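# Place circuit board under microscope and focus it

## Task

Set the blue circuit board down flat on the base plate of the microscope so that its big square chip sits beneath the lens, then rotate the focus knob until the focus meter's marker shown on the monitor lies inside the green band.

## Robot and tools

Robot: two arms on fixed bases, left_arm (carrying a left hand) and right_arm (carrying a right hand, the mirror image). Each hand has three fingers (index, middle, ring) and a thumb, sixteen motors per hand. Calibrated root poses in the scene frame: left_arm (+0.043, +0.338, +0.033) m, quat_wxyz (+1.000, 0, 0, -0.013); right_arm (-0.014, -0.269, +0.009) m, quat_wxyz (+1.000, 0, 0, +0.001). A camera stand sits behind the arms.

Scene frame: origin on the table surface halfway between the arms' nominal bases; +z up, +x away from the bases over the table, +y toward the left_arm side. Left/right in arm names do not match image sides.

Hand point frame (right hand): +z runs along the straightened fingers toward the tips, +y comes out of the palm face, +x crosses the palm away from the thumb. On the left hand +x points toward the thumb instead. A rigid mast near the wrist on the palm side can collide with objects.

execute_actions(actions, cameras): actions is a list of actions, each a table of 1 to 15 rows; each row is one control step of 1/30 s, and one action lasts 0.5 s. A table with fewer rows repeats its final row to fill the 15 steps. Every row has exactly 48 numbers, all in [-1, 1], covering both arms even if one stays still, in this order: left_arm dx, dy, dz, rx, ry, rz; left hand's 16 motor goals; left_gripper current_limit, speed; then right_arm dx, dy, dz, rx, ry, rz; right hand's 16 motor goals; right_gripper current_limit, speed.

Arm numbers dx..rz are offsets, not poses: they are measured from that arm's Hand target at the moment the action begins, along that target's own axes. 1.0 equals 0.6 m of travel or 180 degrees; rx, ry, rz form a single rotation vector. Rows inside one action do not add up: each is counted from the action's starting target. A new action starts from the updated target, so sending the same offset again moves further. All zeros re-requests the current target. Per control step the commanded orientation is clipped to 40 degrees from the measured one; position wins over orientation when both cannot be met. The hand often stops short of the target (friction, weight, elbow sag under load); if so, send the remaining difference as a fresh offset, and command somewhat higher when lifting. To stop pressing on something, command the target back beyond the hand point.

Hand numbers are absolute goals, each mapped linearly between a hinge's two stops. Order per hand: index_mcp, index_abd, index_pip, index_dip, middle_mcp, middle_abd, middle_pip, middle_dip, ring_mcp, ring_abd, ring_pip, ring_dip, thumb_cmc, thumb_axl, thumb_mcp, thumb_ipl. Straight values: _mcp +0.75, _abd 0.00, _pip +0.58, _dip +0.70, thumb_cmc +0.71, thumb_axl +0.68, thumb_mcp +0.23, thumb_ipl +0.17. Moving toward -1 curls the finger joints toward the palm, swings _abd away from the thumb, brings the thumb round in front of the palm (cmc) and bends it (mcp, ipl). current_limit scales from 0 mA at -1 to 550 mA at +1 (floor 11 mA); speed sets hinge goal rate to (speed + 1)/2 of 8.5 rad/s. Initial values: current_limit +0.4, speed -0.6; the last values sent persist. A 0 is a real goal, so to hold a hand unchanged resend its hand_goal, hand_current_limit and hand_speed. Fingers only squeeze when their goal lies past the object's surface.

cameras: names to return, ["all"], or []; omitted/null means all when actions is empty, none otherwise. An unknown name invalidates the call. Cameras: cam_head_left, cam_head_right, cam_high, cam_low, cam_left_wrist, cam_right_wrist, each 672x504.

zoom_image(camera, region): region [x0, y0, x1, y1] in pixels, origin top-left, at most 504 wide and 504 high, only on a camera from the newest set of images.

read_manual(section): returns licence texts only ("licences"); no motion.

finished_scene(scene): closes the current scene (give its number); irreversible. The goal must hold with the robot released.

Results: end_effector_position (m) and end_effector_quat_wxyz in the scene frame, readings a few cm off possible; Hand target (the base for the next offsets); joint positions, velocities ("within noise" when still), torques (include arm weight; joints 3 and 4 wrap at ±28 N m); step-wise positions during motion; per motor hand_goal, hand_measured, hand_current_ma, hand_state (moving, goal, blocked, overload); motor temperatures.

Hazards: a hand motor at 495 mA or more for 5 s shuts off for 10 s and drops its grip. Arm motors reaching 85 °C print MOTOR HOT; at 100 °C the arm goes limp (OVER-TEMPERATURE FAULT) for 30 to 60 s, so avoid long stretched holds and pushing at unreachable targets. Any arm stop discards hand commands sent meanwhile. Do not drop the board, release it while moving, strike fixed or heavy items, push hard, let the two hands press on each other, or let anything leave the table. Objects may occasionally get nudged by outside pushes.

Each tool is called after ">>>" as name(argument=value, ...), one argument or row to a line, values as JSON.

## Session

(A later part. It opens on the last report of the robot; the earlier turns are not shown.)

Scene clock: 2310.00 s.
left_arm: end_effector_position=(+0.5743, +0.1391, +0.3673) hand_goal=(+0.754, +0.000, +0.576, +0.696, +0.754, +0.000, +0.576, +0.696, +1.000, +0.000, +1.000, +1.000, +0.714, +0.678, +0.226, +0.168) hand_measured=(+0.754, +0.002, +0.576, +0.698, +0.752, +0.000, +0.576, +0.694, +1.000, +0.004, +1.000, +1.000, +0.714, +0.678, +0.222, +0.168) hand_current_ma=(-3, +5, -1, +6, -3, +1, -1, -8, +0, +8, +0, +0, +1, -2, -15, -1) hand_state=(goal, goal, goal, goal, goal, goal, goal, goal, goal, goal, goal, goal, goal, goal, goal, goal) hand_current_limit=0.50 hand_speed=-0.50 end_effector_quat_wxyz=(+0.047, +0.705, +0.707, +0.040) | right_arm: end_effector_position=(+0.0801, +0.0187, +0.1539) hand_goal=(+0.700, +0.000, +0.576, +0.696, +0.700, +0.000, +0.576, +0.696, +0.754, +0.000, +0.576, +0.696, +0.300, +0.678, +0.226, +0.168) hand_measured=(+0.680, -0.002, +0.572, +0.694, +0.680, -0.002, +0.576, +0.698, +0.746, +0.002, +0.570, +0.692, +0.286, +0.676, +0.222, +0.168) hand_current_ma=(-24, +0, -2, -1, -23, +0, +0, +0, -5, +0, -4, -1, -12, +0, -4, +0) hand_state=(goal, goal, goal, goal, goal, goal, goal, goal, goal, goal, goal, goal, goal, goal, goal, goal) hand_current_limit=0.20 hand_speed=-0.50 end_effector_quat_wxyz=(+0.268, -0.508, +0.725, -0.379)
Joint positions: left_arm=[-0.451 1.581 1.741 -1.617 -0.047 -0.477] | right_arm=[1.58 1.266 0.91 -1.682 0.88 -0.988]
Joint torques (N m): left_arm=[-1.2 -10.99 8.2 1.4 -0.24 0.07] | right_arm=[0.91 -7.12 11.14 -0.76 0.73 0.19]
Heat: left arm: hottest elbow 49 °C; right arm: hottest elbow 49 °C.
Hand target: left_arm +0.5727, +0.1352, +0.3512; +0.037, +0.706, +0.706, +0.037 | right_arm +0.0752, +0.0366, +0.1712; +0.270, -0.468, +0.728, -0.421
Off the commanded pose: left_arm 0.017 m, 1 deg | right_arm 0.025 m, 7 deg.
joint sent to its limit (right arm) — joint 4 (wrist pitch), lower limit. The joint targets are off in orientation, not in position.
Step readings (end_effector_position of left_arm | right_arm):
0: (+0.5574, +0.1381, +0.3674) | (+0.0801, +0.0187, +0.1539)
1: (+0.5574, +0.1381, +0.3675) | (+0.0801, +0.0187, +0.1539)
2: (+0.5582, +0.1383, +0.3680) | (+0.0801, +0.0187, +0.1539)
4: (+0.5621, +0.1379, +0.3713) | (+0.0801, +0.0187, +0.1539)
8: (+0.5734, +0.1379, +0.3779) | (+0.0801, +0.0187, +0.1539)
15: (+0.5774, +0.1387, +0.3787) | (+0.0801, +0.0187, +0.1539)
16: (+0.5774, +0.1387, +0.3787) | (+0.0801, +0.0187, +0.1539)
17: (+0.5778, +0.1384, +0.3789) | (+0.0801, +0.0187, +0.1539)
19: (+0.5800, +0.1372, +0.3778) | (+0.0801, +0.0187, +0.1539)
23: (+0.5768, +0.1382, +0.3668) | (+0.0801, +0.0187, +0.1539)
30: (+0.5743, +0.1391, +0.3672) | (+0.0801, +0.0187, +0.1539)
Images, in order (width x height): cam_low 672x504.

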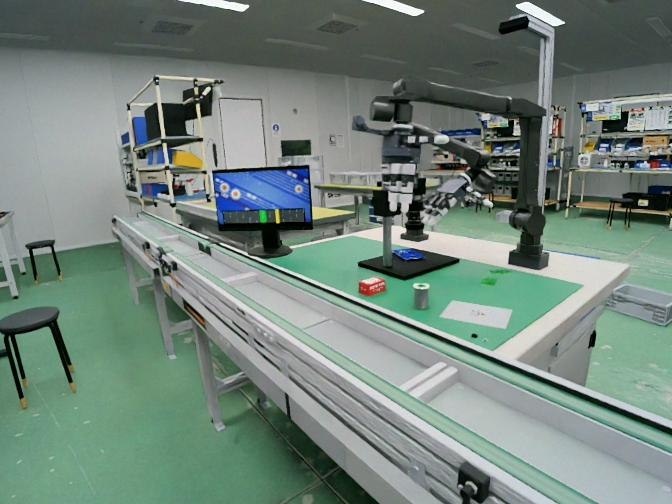

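>>> execute_actions(
  actions=[
    [[0,0.032,0.098,0,0,0,0.754,0,0.576,0.696,0.754,0,0.576,0.696,1,0,1,1,0.714,0.678,0.226,0.168,0.5,-0.5,0,0,0,0,0,0,0.7,0,0.576,0.696,0.7,0,0.576,0.696,0.754,0,0.576,0.696,0.3,0.678,0.226,0.168,0.2,-0.5]],
    [[0,-0.0464,0.0188,0,0,0,0.754,0,0.576,0.696,0.754,0,0.576,0.696,1,0,1,1,0.714,0.678,0.226,0.168,0.5,-0.5,0,0,0,0,0,0,0.7,0,0.576,0.696,0.7,0,0.576,0.696,0.754,0,0.576,0.696,0.3,0.678,0.226,0.168,0.2,-0.5]],
  ],
  cameras=["cam_low"],
)

>>> zoom_image(
  camera="cam_low",
  region=[220, 200, 316, 232],
)

Scene clock: 2317.33 s.
left_arm: end_effector_position=(+0.5535, +0.1394, +0.3560) hand_goal=(+0.754, +0.000, +0.576, +0.696, +0.754, +0.000, +0.576, +0.696, +1.000, +0.000, +1.000, +1.000, +0.714, +0.678, +0.226, +0.168) hand_measured=(+0.754, +0.002, +0.576, +0.698, +0.752, +0.000, +0.576, +0.694, +1.002, +0.040, +1.002, +1.000, +0.714, +0.678, +0.222, +0.168) hand_current_ma=(-3, +5, -1, +6, -3, +1, -1, -8, +7, +144, +5, +2, +1, -2, -15, -1) hand_state=(goal, goal, goal, goal, goal, goal, goal, goal, goal, blocked, goal, goal, goal, goal, goal, goal) hand_current_limit=0.50 hand_speed=-0.50 end_effector_quat_wxyz=(+0.091, +0.711, +0.696, +0.043) | right_arm: end_effector_position=(+0.0801, +0.0187, +0.1539) hand_goal=(+0.700, +0.000, +0.576, +0.696, +0.700, +0.000, +0.576, +0.696, +0.754, +0.000, +0.576, +0.696, +0.300, +0.678, +0.226, +0.168) hand_measured=(+0.680, -0.002, +0.572, +0.694, +0.680, -0.002, +0.576, +0.698, +0.746, +0.002, +0.570, +0.692, +0.286, +0.676, +0.222, +0.168) hand_current_ma=(-24, +0, -2, -1, -23, +0, +0, +0, -5, +0, -4, -1, -12, +0, -4, +0) hand_state=(goal, goal, goal, goal, goal, goal, goal, goal, goal, goal, goal, goal, goal, goal, goal, goal) hand_current_limit=0.20 hand_speed=-0.50 end_effector_quat_wxyz=(+0.268, -0.508, +0.725, -0.379)
Joint positions: left_arm=[-0.459 1.467 1.562 -1.465 -0.026 -0.46] | right_arm=[1.58 1.266 0.91 -1.682 0.88 -0.988]
Joint torques (N m): left_arm=[-0.67 -2.96 5.79 2.95 -1.1 -0.09] | right_arm=[0.79 -7.12 11.19 -0.87 0.74 0.2]
Heat: left arm: hottest elbow 48 °C; right arm: hottest elbow 49 °C.
Hand target: left_arm +0.5714, +0.1351, +0.2805; +0.037, +0.706, +0.706, +0.037 | right_arm +0.0752, +0.0366, +0.1712; +0.270, -0.468, +0.728, -0.421
Off the commanded pose: left_arm 0.078 m, 6 deg | right_arm 0.025 m, 7 deg.
joint sent to its limit (right arm) — joint 4 (wrist pitch), lower limit. The joint targets are off in orientation, not in position.
Step readings (end_effector_position of left_arm | right_arm):
0: (+0.5743, +0.1391, +0.3674) | (+0.0801, +0.0187, +0.1539)
1: (+0.5744, +0.1391, +0.3671) | (+0.0801, +0.0187, +0.1539)
2: (+0.5747, +0.1383, +0.3654) | (+0.0801, +0.0187, +0.1539)
4: (+0.5741, +0.1369, +0.3655) | (+0.0801, +0.0187, +0.1539)
8: (+0.5729, +0.1372, +0.3667) | (+0.0801, +0.0187, +0.1539)
15: (+0.5730, +0.1368, +0.3673) | (+0.0801, +0.0187, +0.1539)
16: (+0.5730, +0.1368, +0.3670) | (+0.0801, +0.0187, +0.1539)
17: (+0.5722, +0.1369, +0.3664) | (+0.0801, +0.0187, +0.1539)
19: (+0.5685, +0.1387, +0.3662) | (+0.0801, +0.0187, +0.1539)
23: (+0.5617, +0.1409, +0.3651) | (+0.0801, +0.0187, +0.1539)
30: (+0.5575, +0.1407, +0.3617) | (+0.0801, +0.0187, +0.1539)
Images, in order (width x height): cam_low 672x504.

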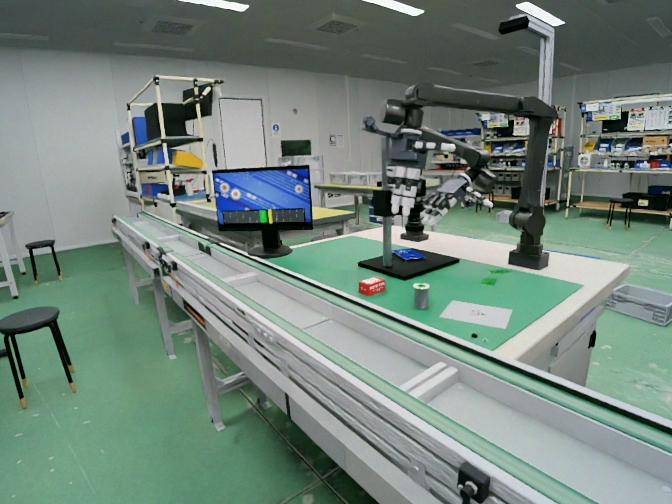

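Scaled by 5.250.

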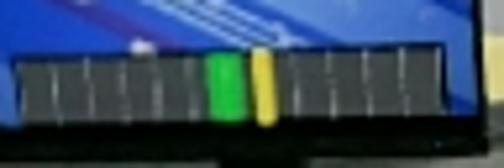

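>>> execute_actions(
  actions=[
    [[0,-0.0157,-0.1257,0,0,0,0.754,0,0.576,0.696,0.754,0,0.576,0.696,1,0,1,1,0.714,0.678,0.226,0.168,0.5,-0.5,0,0,0,0,0,0,0.7,0,0.576,0.696,0.7,0,0.576,0.696,0.754,0,0.576,0.696,0.3,0.678,0.226,0.168,0.2,-0.5]],
    [[0,0.0315,-0.045,0,0,0,0.754,0,0.576,0.696,0.754,0,0.576,0.696,1,0,1,1,0.714,0.678,0.226,0.168,0.5,-0.5,0,0,0,0,0,0,0.7,0,0.576,0.696,0.7,0,0.576,0.696,0.754,0,0.576,0.696,0.3,0.678,0.226,0.168,0.2,-0.5]],
    [[0,0.0351,-0.0154,0,0,0,0.754,0,0.576,0.696,0.754,0,0.576,0.696,1,0,1,1,0.714,0.678,0.226,0.168,0.5,-0.5,0,0,0,0,0,0,0.7,0,0.576,0.696,0.7,0,0.576,0.696,0.754,0,0.576,0.696,0.3,0.678,0.226,0.168,0.2,-0.5]],
    [[0,-0.0365,0.0696,0,0,0,0.754,0,0.576,0.696,0.754,0,0.576,0.696,1,0,1,1,0.714,0.678,0.226,0.168,0.5,-0.5,0,0,0,0,0,0,0.7,0,0.576,0.696,0.7,0,0.576,0.696,0.754,0,0.576,0.696,0.3,0.678,0.226,0.168,0.2,-0.5]],
  ],
  cameras=["cam_low"],
)

>>> zoom_image(
  camera="cam_low",
  region=[220, 200, 316, 232],
)

Scene clock: 2325.80 s.
left_arm: end_effector_position=(+0.5743, +0.1391, +0.3675) hand_goal=(+0.754, +0.000, +0.576, +0.696, +0.754, +0.000, +0.576, +0.696, +1.000, +0.000, +1.000, +1.000, +0.714, +0.678, +0.226, +0.168) hand_measured=(+0.754, +0.002, +0.576, +0.698, +0.754, +0.000, +0.576, +0.694, +1.000, +0.004, +1.000, +1.000, +0.714, +0.678, +0.222, +0.168) hand_current_ma=(-2, +5, -1, +6, -2, +1, -1, -8, +1, +8, +0, +0, +2, -2, -15, -1) hand_state=(goal, goal, goal, goal, goal, goal, goal, goal, goal, goal, goal, goal, goal, goal, goal, goal) hand_current_limit=0.50 hand_speed=-0.50 end_effector_quat_wxyz=(+0.047, +0.705, +0.707, +0.040) | right_arm: end_effector_position=(+0.0801, +0.0187, +0.1539) hand_goal=(+0.700, +0.000, +0.576, +0.696, +0.700, +0.000, +0.576, +0.696, +0.754, +0.000, +0.576, +0.696, +0.300, +0.678, +0.226, +0.168) hand_measured=(+0.680, -0.002, +0.572, +0.694, +0.680, -0.002, +0.576, +0.698, +0.746, +0.002, +0.570, +0.692, +0.286, +0.676, +0.222, +0.168) hand_current_ma=(-24, +0, -2, -1, -23, +0, +0, +0, -5, +0, -4, -1, -12, +0, -4, +0) hand_state=(goal, goal, goal, goal, goal, goal, goal, goal, goal, goal, goal, goal, goal, goal, goal, goal) hand_current_limit=0.20 hand_speed=-0.50 end_effector_quat_wxyz=(+0.268, -0.508, +0.725, -0.379)
Joint positions: left_arm=[-0.451 1.581 1.742 -1.617 -0.047 -0.477] | right_arm=[1.58 1.266 0.91 -1.682 0.88 -0.988]
Joint torques (N m): left_arm=[-1.14 -11.05 8.14 1.48 -0.23 0.07] | right_arm=[0.79 -7.12 11.19 -0.84 0.74 0.21]
Heat: left arm: hottest elbow 46 °C; right arm: hottest elbow 49 °C.
Hand target: left_arm +0.5726, +0.1351, +0.3509; +0.037, +0.706, +0.706, +0.037 | right_arm +0.0752, +0.0366, +0.1712; +0.270, -0.468, +0.728, -0.421
Off the commanded pose: left_arm 0.017 m, 1 deg | right_arm 0.025 m, 7 deg.
joint sent to its limit (right arm) — joint 4 (wrist pitch), lower limit. The joint targets are off in orientation, not in position.
Step readings (end_effector_position of left_arm | right_arm):
0: (+0.5535, +0.1394, +0.3560) | (+0.0801, +0.0187, +0.1539)
1: (+0.5532, +0.1396, +0.3560) | (+0.0801, +0.0187, +0.1539)
2: (+0.5520, +0.1403, +0.3565) | (+0.0801, +0.0187, +0.1539)
4: (+0.5513, +0.1416, +0.3576) | (+0.0801, +0.0187, +0.1539)
8: (+0.5521, +0.1405, +0.3561) | (+0.0801, +0.0187, +0.1539)
15: (+0.5488, +0.1427, +0.3541) | (+0.0801, +0.0187, +0.1539)
16: (+0.5479, +0.1432, +0.3528) | (+0.0801, +0.0187, +0.1539)
17: (+0.5471, +0.1437, +0.3521) | (+0.0801, +0.0187, +0.1539)
19: (+0.5478, +0.1436, +0.3524) | (+0.0801, +0.0187, +0.1539)
23: (+0.5558, +0.1393, +0.3588) | (+0.0801, +0.0187, +0.1539)
30: (+0.5572, +0.1385, +0.3675) | (+0.0801, +0.0187, +0.1539)
31: (+0.5573, +0.1384, +0.3682) | (+0.0801, +0.0187, +0.1539)
32: (+0.5581, +0.1386, +0.3693) | (+0.0801, +0.0187, +0.1539)
34: (+0.5622, +0.1381, +0.3729) | (+0.0801, +0.0187, +0.1539)
38: (+0.5735, +0.1378, +0.3788) | (+0.0801, +0.0187, +0.1539)
45: (+0.5778, +0.1388, +0.3778) | (+0.0801, +0.0187, +0.1539)
46: (+0.5778, +0.1387, +0.3778) | (+0.0801, +0.0187, +0.1539)
47: (+0.5782, +0.1385, +0.3780) | (+0.0801, +0.0187, +0.1539)
49: (+0.5802, +0.1374, +0.3770) | (+0.0801, +0.0187, +0.1539)
53: (+0.5772, +0.1383, +0.3676) | (+0.0801, +0.0187, +0.1539)
60: (+0.5744, +0.1391, +0.3676) | (+0.0801, +0.0187, +0.1539)
Images, in order (width x height): cam_low 672x504.

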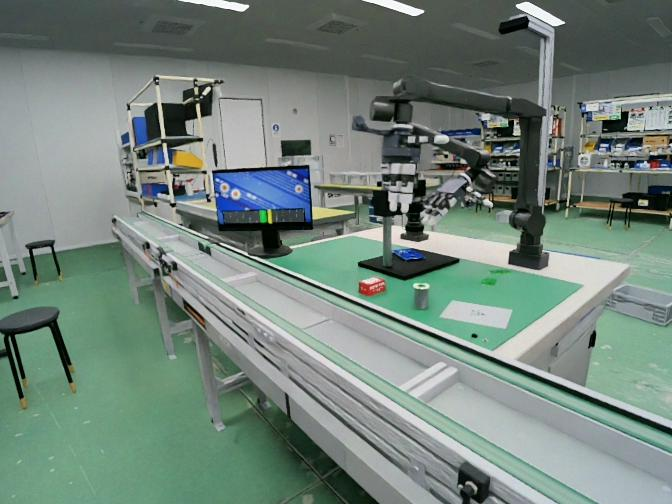

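Scaled by 5.250.

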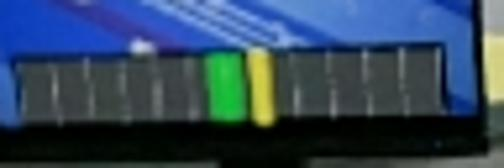

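>>> execute_actions(
  actions=[
    [[0,0.032,0.098,0,0,0,0.754,0,0.576,0.696,0.754,0,0.576,0.696,1,0,1,1,0.714,0.678,0.226,0.168,0.5,-0.5,0,0,0,0,0,0,0.7,0,0.576,0.696,0.7,0,0.576,0.696,0.754,0,0.576,0.696,0.3,0.678,0.226,0.168,0.2,-0.5]],
    [[0,-0.0405,0.0164,0,0,0,0.754,0,0.576,0.696,0.754,0,0.576,0.696,1,0,1,1,0.714,0.678,0.226,0.168,0.5,-0.5,0,0,0,0,0,0,0.7,0,0.576,0.696,0.7,0,0.576,0.696,0.754,0,0.576,0.696,0.3,0.678,0.226,0.168,0.2,-0.5]],
  ],
  cameras=["cam_low","cam_high"],
)

>>> zoom_image(
  camera="cam_low",
  region=[220, 200, 316, 232],
)

>>> zoom_image(
  camera="cam_high",
  region=[220, 60, 320, 140],
)

Scene clock: 2334.03 s.
left_arm: end_effector_position=(+0.5589, +0.1414, +0.3615) hand_goal=(+0.754, +0.000, +0.576, +0.696, +0.754, +0.000, +0.576, +0.696, +1.000, +0.000, +1.000, +1.000, +0.714, +0.678, +0.226, +0.168) hand_measured=(+0.754, +0.002, +0.576, +0.698, +0.754, +0.000, +0.576, +0.694, +1.002, +0.034, +1.002, +1.000, +0.714, +0.678, +0.222, +0.168) hand_current_ma=(-2, +5, -1, +6, -2, +1, -1, -8, +6, +118, +5, +2, +2, -2, -15, -1) hand_state=(goal, goal, goal, goal, goal, goal, goal, goal, goal, blocked, goal, goal, goal, goal, goal, goal) hand_current_limit=0.50 hand_speed=-0.50 end_effector_quat_wxyz=(+0.094, +0.708, +0.698, +0.044) | right_arm: end_effector_position=(+0.0801, +0.0187, +0.1539) hand_goal=(+0.700, +0.000, +0.576, +0.696, +0.700, +0.000, +0.576, +0.696, +0.754, +0.000, +0.576, +0.696, +0.300, +0.678, +0.226, +0.168) hand_measured=(+0.680, -0.002, +0.572, +0.694, +0.680, -0.002, +0.576, +0.698, +0.746, +0.002, +0.570, +0.692, +0.286, +0.676, +0.222, +0.168) hand_current_ma=(-24, +0, -2, -1, -23, +0, +0, +0, -5, +0, -4, -1, -12, +0, -4, +0) hand_state=(goal, goal, goal, goal, goal, goal, goal, goal, goal, goal, goal, goal, goal, goal, goal, goal) hand_current_limit=0.20 hand_speed=-0.50 end_effector_quat_wxyz=(+0.268, -0.508, +0.725, -0.379)
Joint positions: left_arm=[-0.451 1.476 1.584 -1.472 -0.025 -0.459] | right_arm=[1.58 1.266 0.91 -1.682 0.88 -0.988]
Joint torques (N m): left_arm=[-1.73 -3.31 5.11 3.04 -1.13 -0.07] | right_arm=[1.03 -7.06 11.17 -0.83 0.74 0.19]
Heat: left arm: hottest elbow 45 °C; right arm: hottest elbow 49 °C.
Hand target: left_arm +0.5748, +0.1353, +0.2823; +0.037, +0.706, +0.706, +0.037 | right_arm +0.0752, +0.0366, +0.1712; +0.270, -0.468, +0.728, -0.421
Off the commanded pose: left_arm 0.081 m, 7 deg | right_arm 0.025 m, 7 deg.
joint sent to its limit (right arm) — joint 4 (wrist pitch), lower limit. The joint targets are off in orientation, not in position.
Step readings (end_effector_position of left_arm | right_arm):
0: (+0.5744, +0.1391, +0.3675) | (+0.0801, +0.0187, +0.1539)
1: (+0.5744, +0.1391, +0.3671) | (+0.0801, +0.0187, +0.1539)
2: (+0.5747, +0.1383, +0.3654) | (+0.0801, +0.0187, +0.1539)
4: (+0.5742, +0.1372, +0.3657) | (+0.0801, +0.0187, +0.1539)
8: (+0.5729, +0.1372, +0.3667) | (+0.0801, +0.0187, +0.1539)
15: (+0.5729, +0.1369, +0.3673) | (+0.0801, +0.0187, +0.1539)
16: (+0.5729, +0.1368, +0.3671) | (+0.0801, +0.0187, +0.1539)
17: (+0.5722, +0.1369, +0.3665) | (+0.0801, +0.0187, +0.1539)
19: (+0.5691, +0.1383, +0.3665) | (+0.0801, +0.0187, +0.1539)
23: (+0.5635, +0.1407, +0.3655) | (+0.0801, +0.0187, +0.1539)
30: (+0.5600, +0.1409, +0.3627) | (+0.0801, +0.0187, +0.1539)
Images, in order (width x height): cam_high 672x504, cam_low 672x504.

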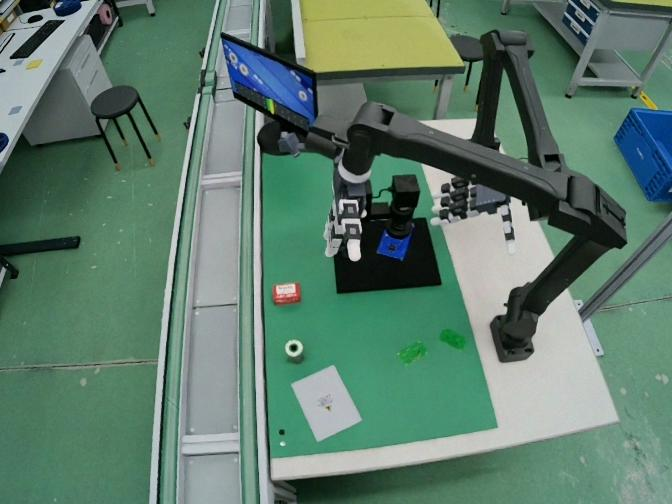

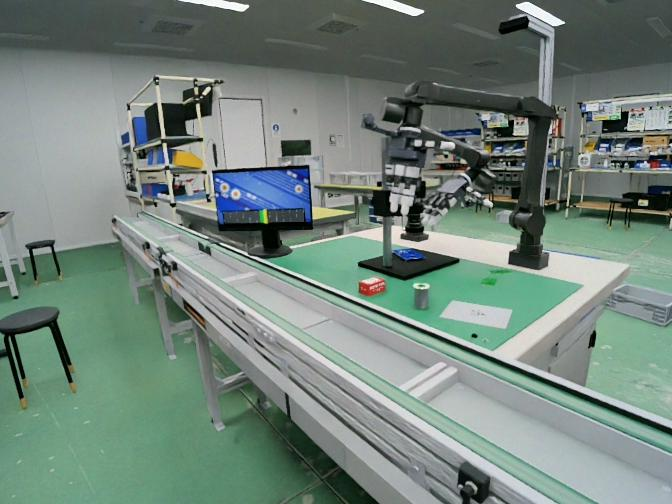

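Scaled by 5.250.

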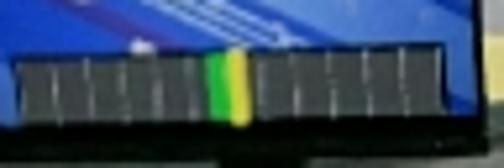

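Scaled by 5.040.

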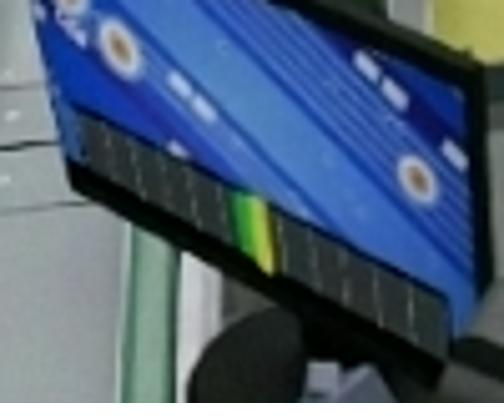

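>>> execute_actions(
  actions=[
    [[0,-0.0116,0.0047,0,0,0,0.754,0,0.576,0.696,0.754,0,0.576,0.696,1,0,1,1,0.714,0.678,0.226,0.168,0.5,-0.5,0,0,0,0,0,0,0.7,0,0.576,0.696,0.7,0,0.576,0.696,0.754,0,0.576,0.696,0.3,0.678,0.226,0.168,0.2,-0.5]],
  ],
  cameras=["cam_low","cam_high"],
)

>>> zoom_image(
  camera="cam_low",
  region=[220, 200, 316, 232],
)

Scene clock: 2340.00 s.
left_arm: end_effector_position=(+0.5521, +0.1400, +0.3557) hand_goal=(+0.754, +0.000, +0.576, +0.696, +0.754, +0.000, +0.576, +0.696, +1.000, +0.000, +1.000, +1.000, +0.714, +0.678, +0.226, +0.168) hand_measured=(+0.754, +0.002, +0.576, +0.698, +0.754, +0.000, +0.576, +0.694, +1.002, +0.038, +1.002, +1.000, +0.714, +0.678, +0.222, +0.168) hand_current_ma=(-2, +5, -1, +6, -2, +1, -1, -8, +6, +132, +4, +1, +2, -2, -15, -1) hand_state=(goal, goal, goal, goal, goal, goal, goal, goal, goal, blocked, goal, goal, goal, goal, goal, goal) hand_current_limit=0.50 hand_speed=-0.50 end_effector_quat_wxyz=(+0.092, +0.711, +0.696, +0.044) | right_arm: end_effector_position=(+0.0801, +0.0187, +0.1539) hand_goal=(+0.700, +0.000, +0.576, +0.696, +0.700, +0.000, +0.576, +0.696, +0.754, +0.000, +0.576, +0.696, +0.300, +0.678, +0.226, +0.168) hand_measured=(+0.680, -0.002, +0.572, +0.694, +0.680, -0.002, +0.576, +0.698, +0.746, +0.002, +0.570, +0.692, +0.286, +0.676, +0.222, +0.168) hand_current_ma=(-24, +0, -2, -1, -23, +0, +0, +0, -5, +0, -4, -1, -12, +0, -4, +0) hand_state=(goal, goal, goal, goal, goal, goal, goal, goal, goal, goal, goal, goal, goal, goal, goal, goal) hand_current_limit=0.20 hand_speed=-0.50 end_effector_quat_wxyz=(+0.268, -0.508, +0.725, -0.379)
Joint positions: left_arm=[-0.46 1.462 1.555 -1.462 -0.028 -0.462] | right_arm=[1.58 1.266 0.91 -1.682 0.88 -0.988]
Joint torques (N m): left_arm=[-1.08 -3.08 5.34 3.14 -1.04 -0.11] | right_arm=[0.85 -7.18 11.15 -0.77 0.74 0.19]
Heat: left arm: hottest elbow 45 °C; right arm: hottest elbow 49 °C.
Hand target: left_arm +0.5682, +0.1351, +0.2786; +0.037, +0.706, +0.706, +0.037 | right_arm +0.0752, +0.0366, +0.1712; +0.270, -0.468, +0.728, -0.421
Off the commanded pose: left_arm 0.079 m, 6 deg | right_arm 0.025 m, 7 deg.
joint sent to its limit (right arm) — joint 4 (wrist pitch), lower limit. The joint targets are off in orientation, not in position.
Step readings (end_effector_position of left_arm | right_arm):
0: (+0.5588, +0.1412, +0.3613) | (+0.0801, +0.0187, +0.1539)
1: (+0.5588, +0.1412, +0.3613) | (+0.0801, +0.0187, +0.1539)
2: (+0.5584, +0.1412, +0.3610) | (+0.0801, +0.0187, +0.1539)
4: (+0.5570, +0.1407, +0.3605) | (+0.0801, +0.0187, +0.1539)
8: (+0.5547, +0.1407, +0.3589) | (+0.0801, +0.0187, +0.1539)
15: (+0.5521, +0.1400, +0.3557) | (+0.0801, +0.0187, +0.1539)
Images, in order (width x height): cam_high 672x504, cam_low 672x504.

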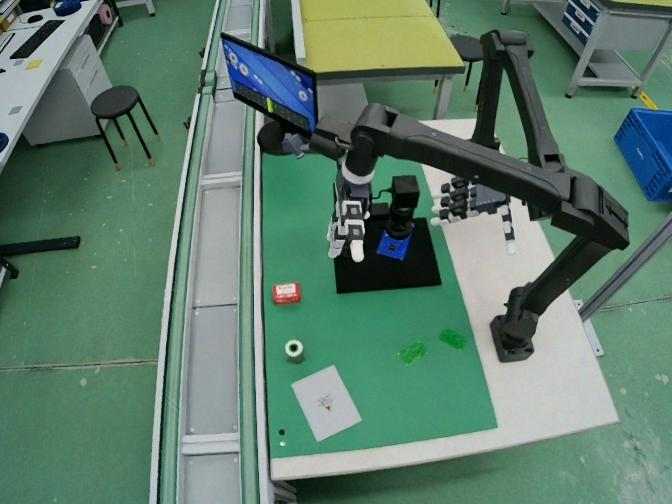

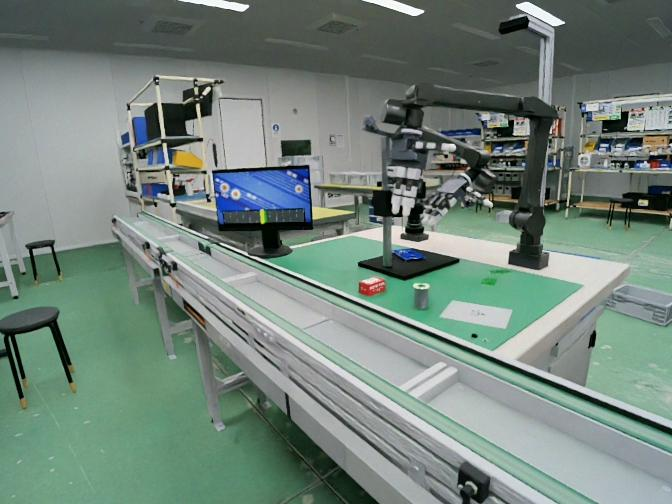

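Scaled by 5.250.

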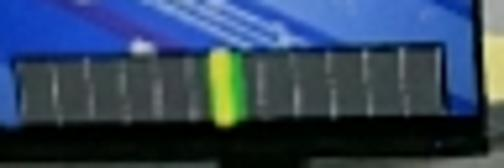

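>>> execute_actions(
  actions=[
    [[0,0.0256,-0.1314,0,0,0,0.754,0,0.576,0.696,0.754,0,0.576,0.696,1,0,1,1,0.714,0.678,0.226,0.168,0.5,-0.5,0,0,0,0,0,0,0.7,0,0.576,0.696,0.7,0,0.576,0.696,0.754,0,0.576,0.696,0.3,0.678,0.226,0.168,0.2,-0.5]],
    [[0,0.01,-0.06,0,0,0,0.754,0,0.576,0.696,0.754,0,0.576,0.696,1,0,1,1,0.714,0.678,0.226,0.168,0.5,-0.5,0,0,0,0,0,0,0.7,0,0.576,0.696,0.7,0,0.576,0.696,0.754,0,0.576,0.696,0.3,0.678,0.226,0.168,0.2,-0.5]],
  ],
  cameras=["cam_low","cam_head_left","cam_high"],
)

>>> zoom_image(
  camera="cam_low",
  region=[220, 200, 316, 232],
)

>>> zoom_image(
  camera="cam_head_left",
  region=[345, 165, 430, 245],
)

>>> zoom_image(
  camera="cam_high",
  region=[220, 60, 320, 140],
)

Scene clock: 2348.40 s.
left_arm: end_effector_position=(+0.5664, +0.1369, +0.3792) hand_goal=(+0.754, +0.000, +0.576, +0.696, +0.754, +0.000, +0.576, +0.696, +1.000, +0.000, +1.000, +1.000, +0.714, +0.678, +0.226, +0.168) hand_measured=(+0.754, +0.002, +0.576, +0.698, +0.754, +0.000, +0.576, +0.694, +0.998, +0.000, +1.000, +1.000, +0.714, +0.678, +0.222, +0.168) hand_current_ma=(-2, +5, -1, +6, -2, +1, -1, -8, -8, +1, +0, +0, +2, -2, -15, -1) hand_state=(goal, goal, goal, goal, goal, goal, goal, goal, goal, goal, goal, goal, goal, goal, goal, goal) hand_current_limit=0.50 hand_speed=-0.50 end_effector_quat_wxyz=(+0.032, +0.712, +0.701, +0.036) | right_arm: end_effector_position=(+0.0801, +0.0187, +0.1539) hand_goal=(+0.700, +0.000, +0.576, +0.696, +0.700, +0.000, +0.576, +0.696, +0.754, +0.000, +0.576, +0.696, +0.300, +0.678, +0.226, +0.168) hand_measured=(+0.680, -0.002, +0.572, +0.694, +0.680, -0.002, +0.576, +0.698, +0.746, +0.002, +0.570, +0.692, +0.286, +0.676, +0.222, +0.168) hand_current_ma=(-24, +0, -2, -1, -23, +0, +0, +0, -5, +0, -4, -1, -12, +0, -4, +0) hand_state=(goal, goal, goal, goal, goal, goal, goal, goal, goal, goal, goal, goal, goal, goal, goal, goal) hand_current_limit=0.20 hand_speed=-0.50 end_effector_quat_wxyz=(+0.268, -0.508, +0.725, -0.379)
Joint positions: left_arm=[-0.46 1.589 1.79 -1.689 -0.048 -0.467] | right_arm=[1.58 1.266 0.91 -1.682 0.88 -0.988]
Joint torques (N m): left_arm=[-0.26 -10.17 14.78 0.35 -0.25 0.03] | right_arm=[0.73 -7 11.17 -0.81 0.75 0.19]
Heat: left arm: hottest elbow 44 °C; right arm: hottest elbow 49 °C.
Hand target: left_arm +0.5775, +0.1351, +0.3951; +0.037, +0.706, +0.706, +0.037 | right_arm +0.0752, +0.0366, +0.1712; +0.270, -0.468, +0.728, -0.421
Off the commanded pose: left_arm 0.019 m, 1 deg | right_arm 0.025 m, 7 deg.
joint sent to its limit (left arm) — joint 4 (wrist pitch), lower limit. The joint targets still meet the commanded pose.
joint sent to its limit (right arm) — joint 4 (wrist pitch), lower limit. The joint targets are off in orientation, not in position.
Step readings (end_effector_position of left_arm | right_arm):
0: (+0.5521, +0.1400, +0.3557) | (+0.0801, +0.0187, +0.1539)
1: (+0.5520, +0.1400, +0.3556) | (+0.0801, +0.0187, +0.1539)
2: (+0.5516, +0.1404, +0.3568) | (+0.0801, +0.0187, +0.1539)
4: (+0.5533, +0.1410, +0.3569) | (+0.0801, +0.0187, +0.1539)
8: (+0.5583, +0.1386, +0.3541) | (+0.0801, +0.0187, +0.1539)
15: (+0.5606, +0.1378, +0.3530) | (+0.0801, +0.0187, +0.1539)
16: (+0.5608, +0.1378, +0.3533) | (+0.0801, +0.0187, +0.1539)
17: (+0.5608, +0.1383, +0.3543) | (+0.0801, +0.0187, +0.1539)
19: (+0.5620, +0.1389, +0.3579) | (+0.0801, +0.0187, +0.1539)
23: (+0.5656, +0.1372, +0.3696) | (+0.0801, +0.0187, +0.1539)
30: (+0.5666, +0.1367, +0.3795) | (+0.0801, +0.0187, +0.1539)
Images, in order (width x height): cam_head_left 672x504, cam_high 672x504, cam_low 672x504.

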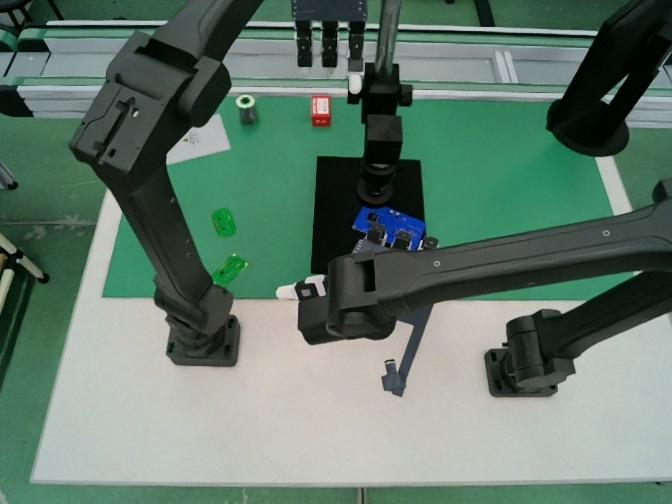

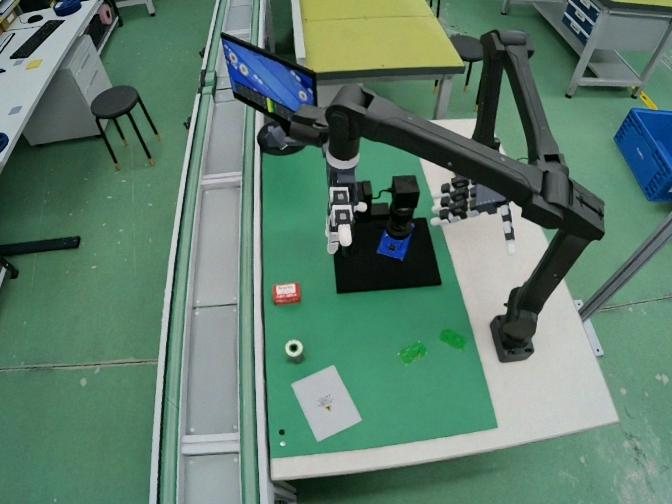

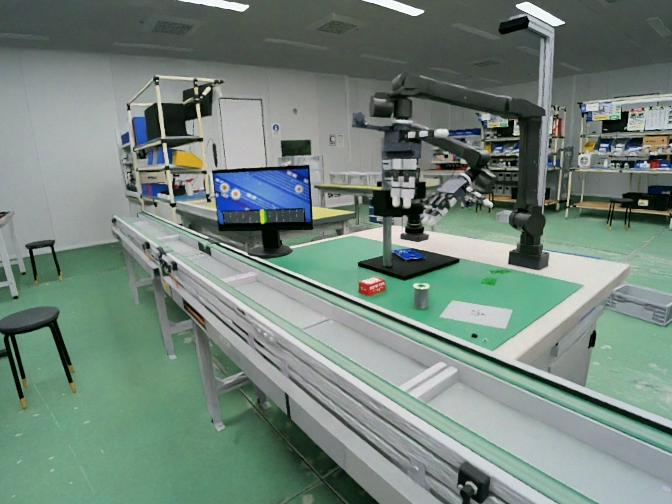

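Scaled by 5.250.

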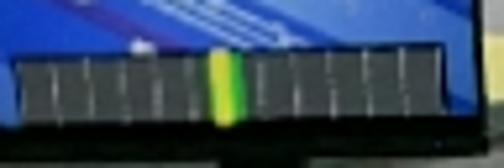

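Scaled by 5.929.

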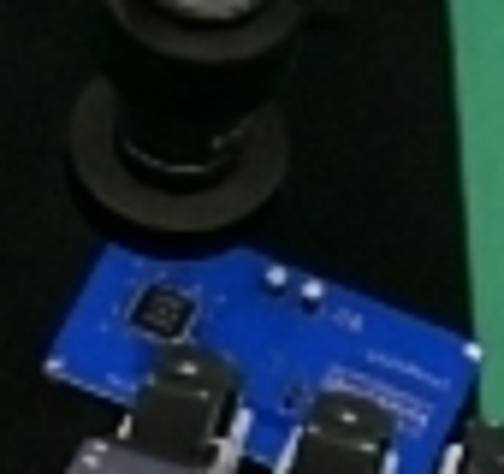

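Scaled by 5.040.

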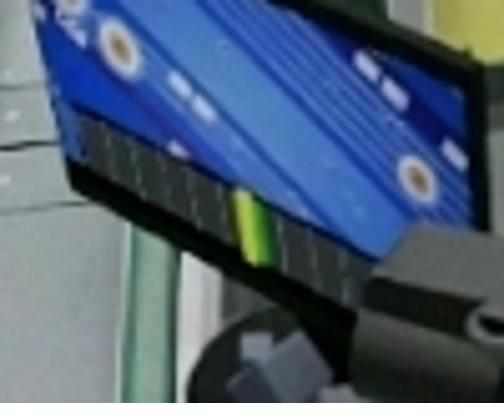

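>>> finished_scene(
  scene=1,
)

The scene is finished: the task was done.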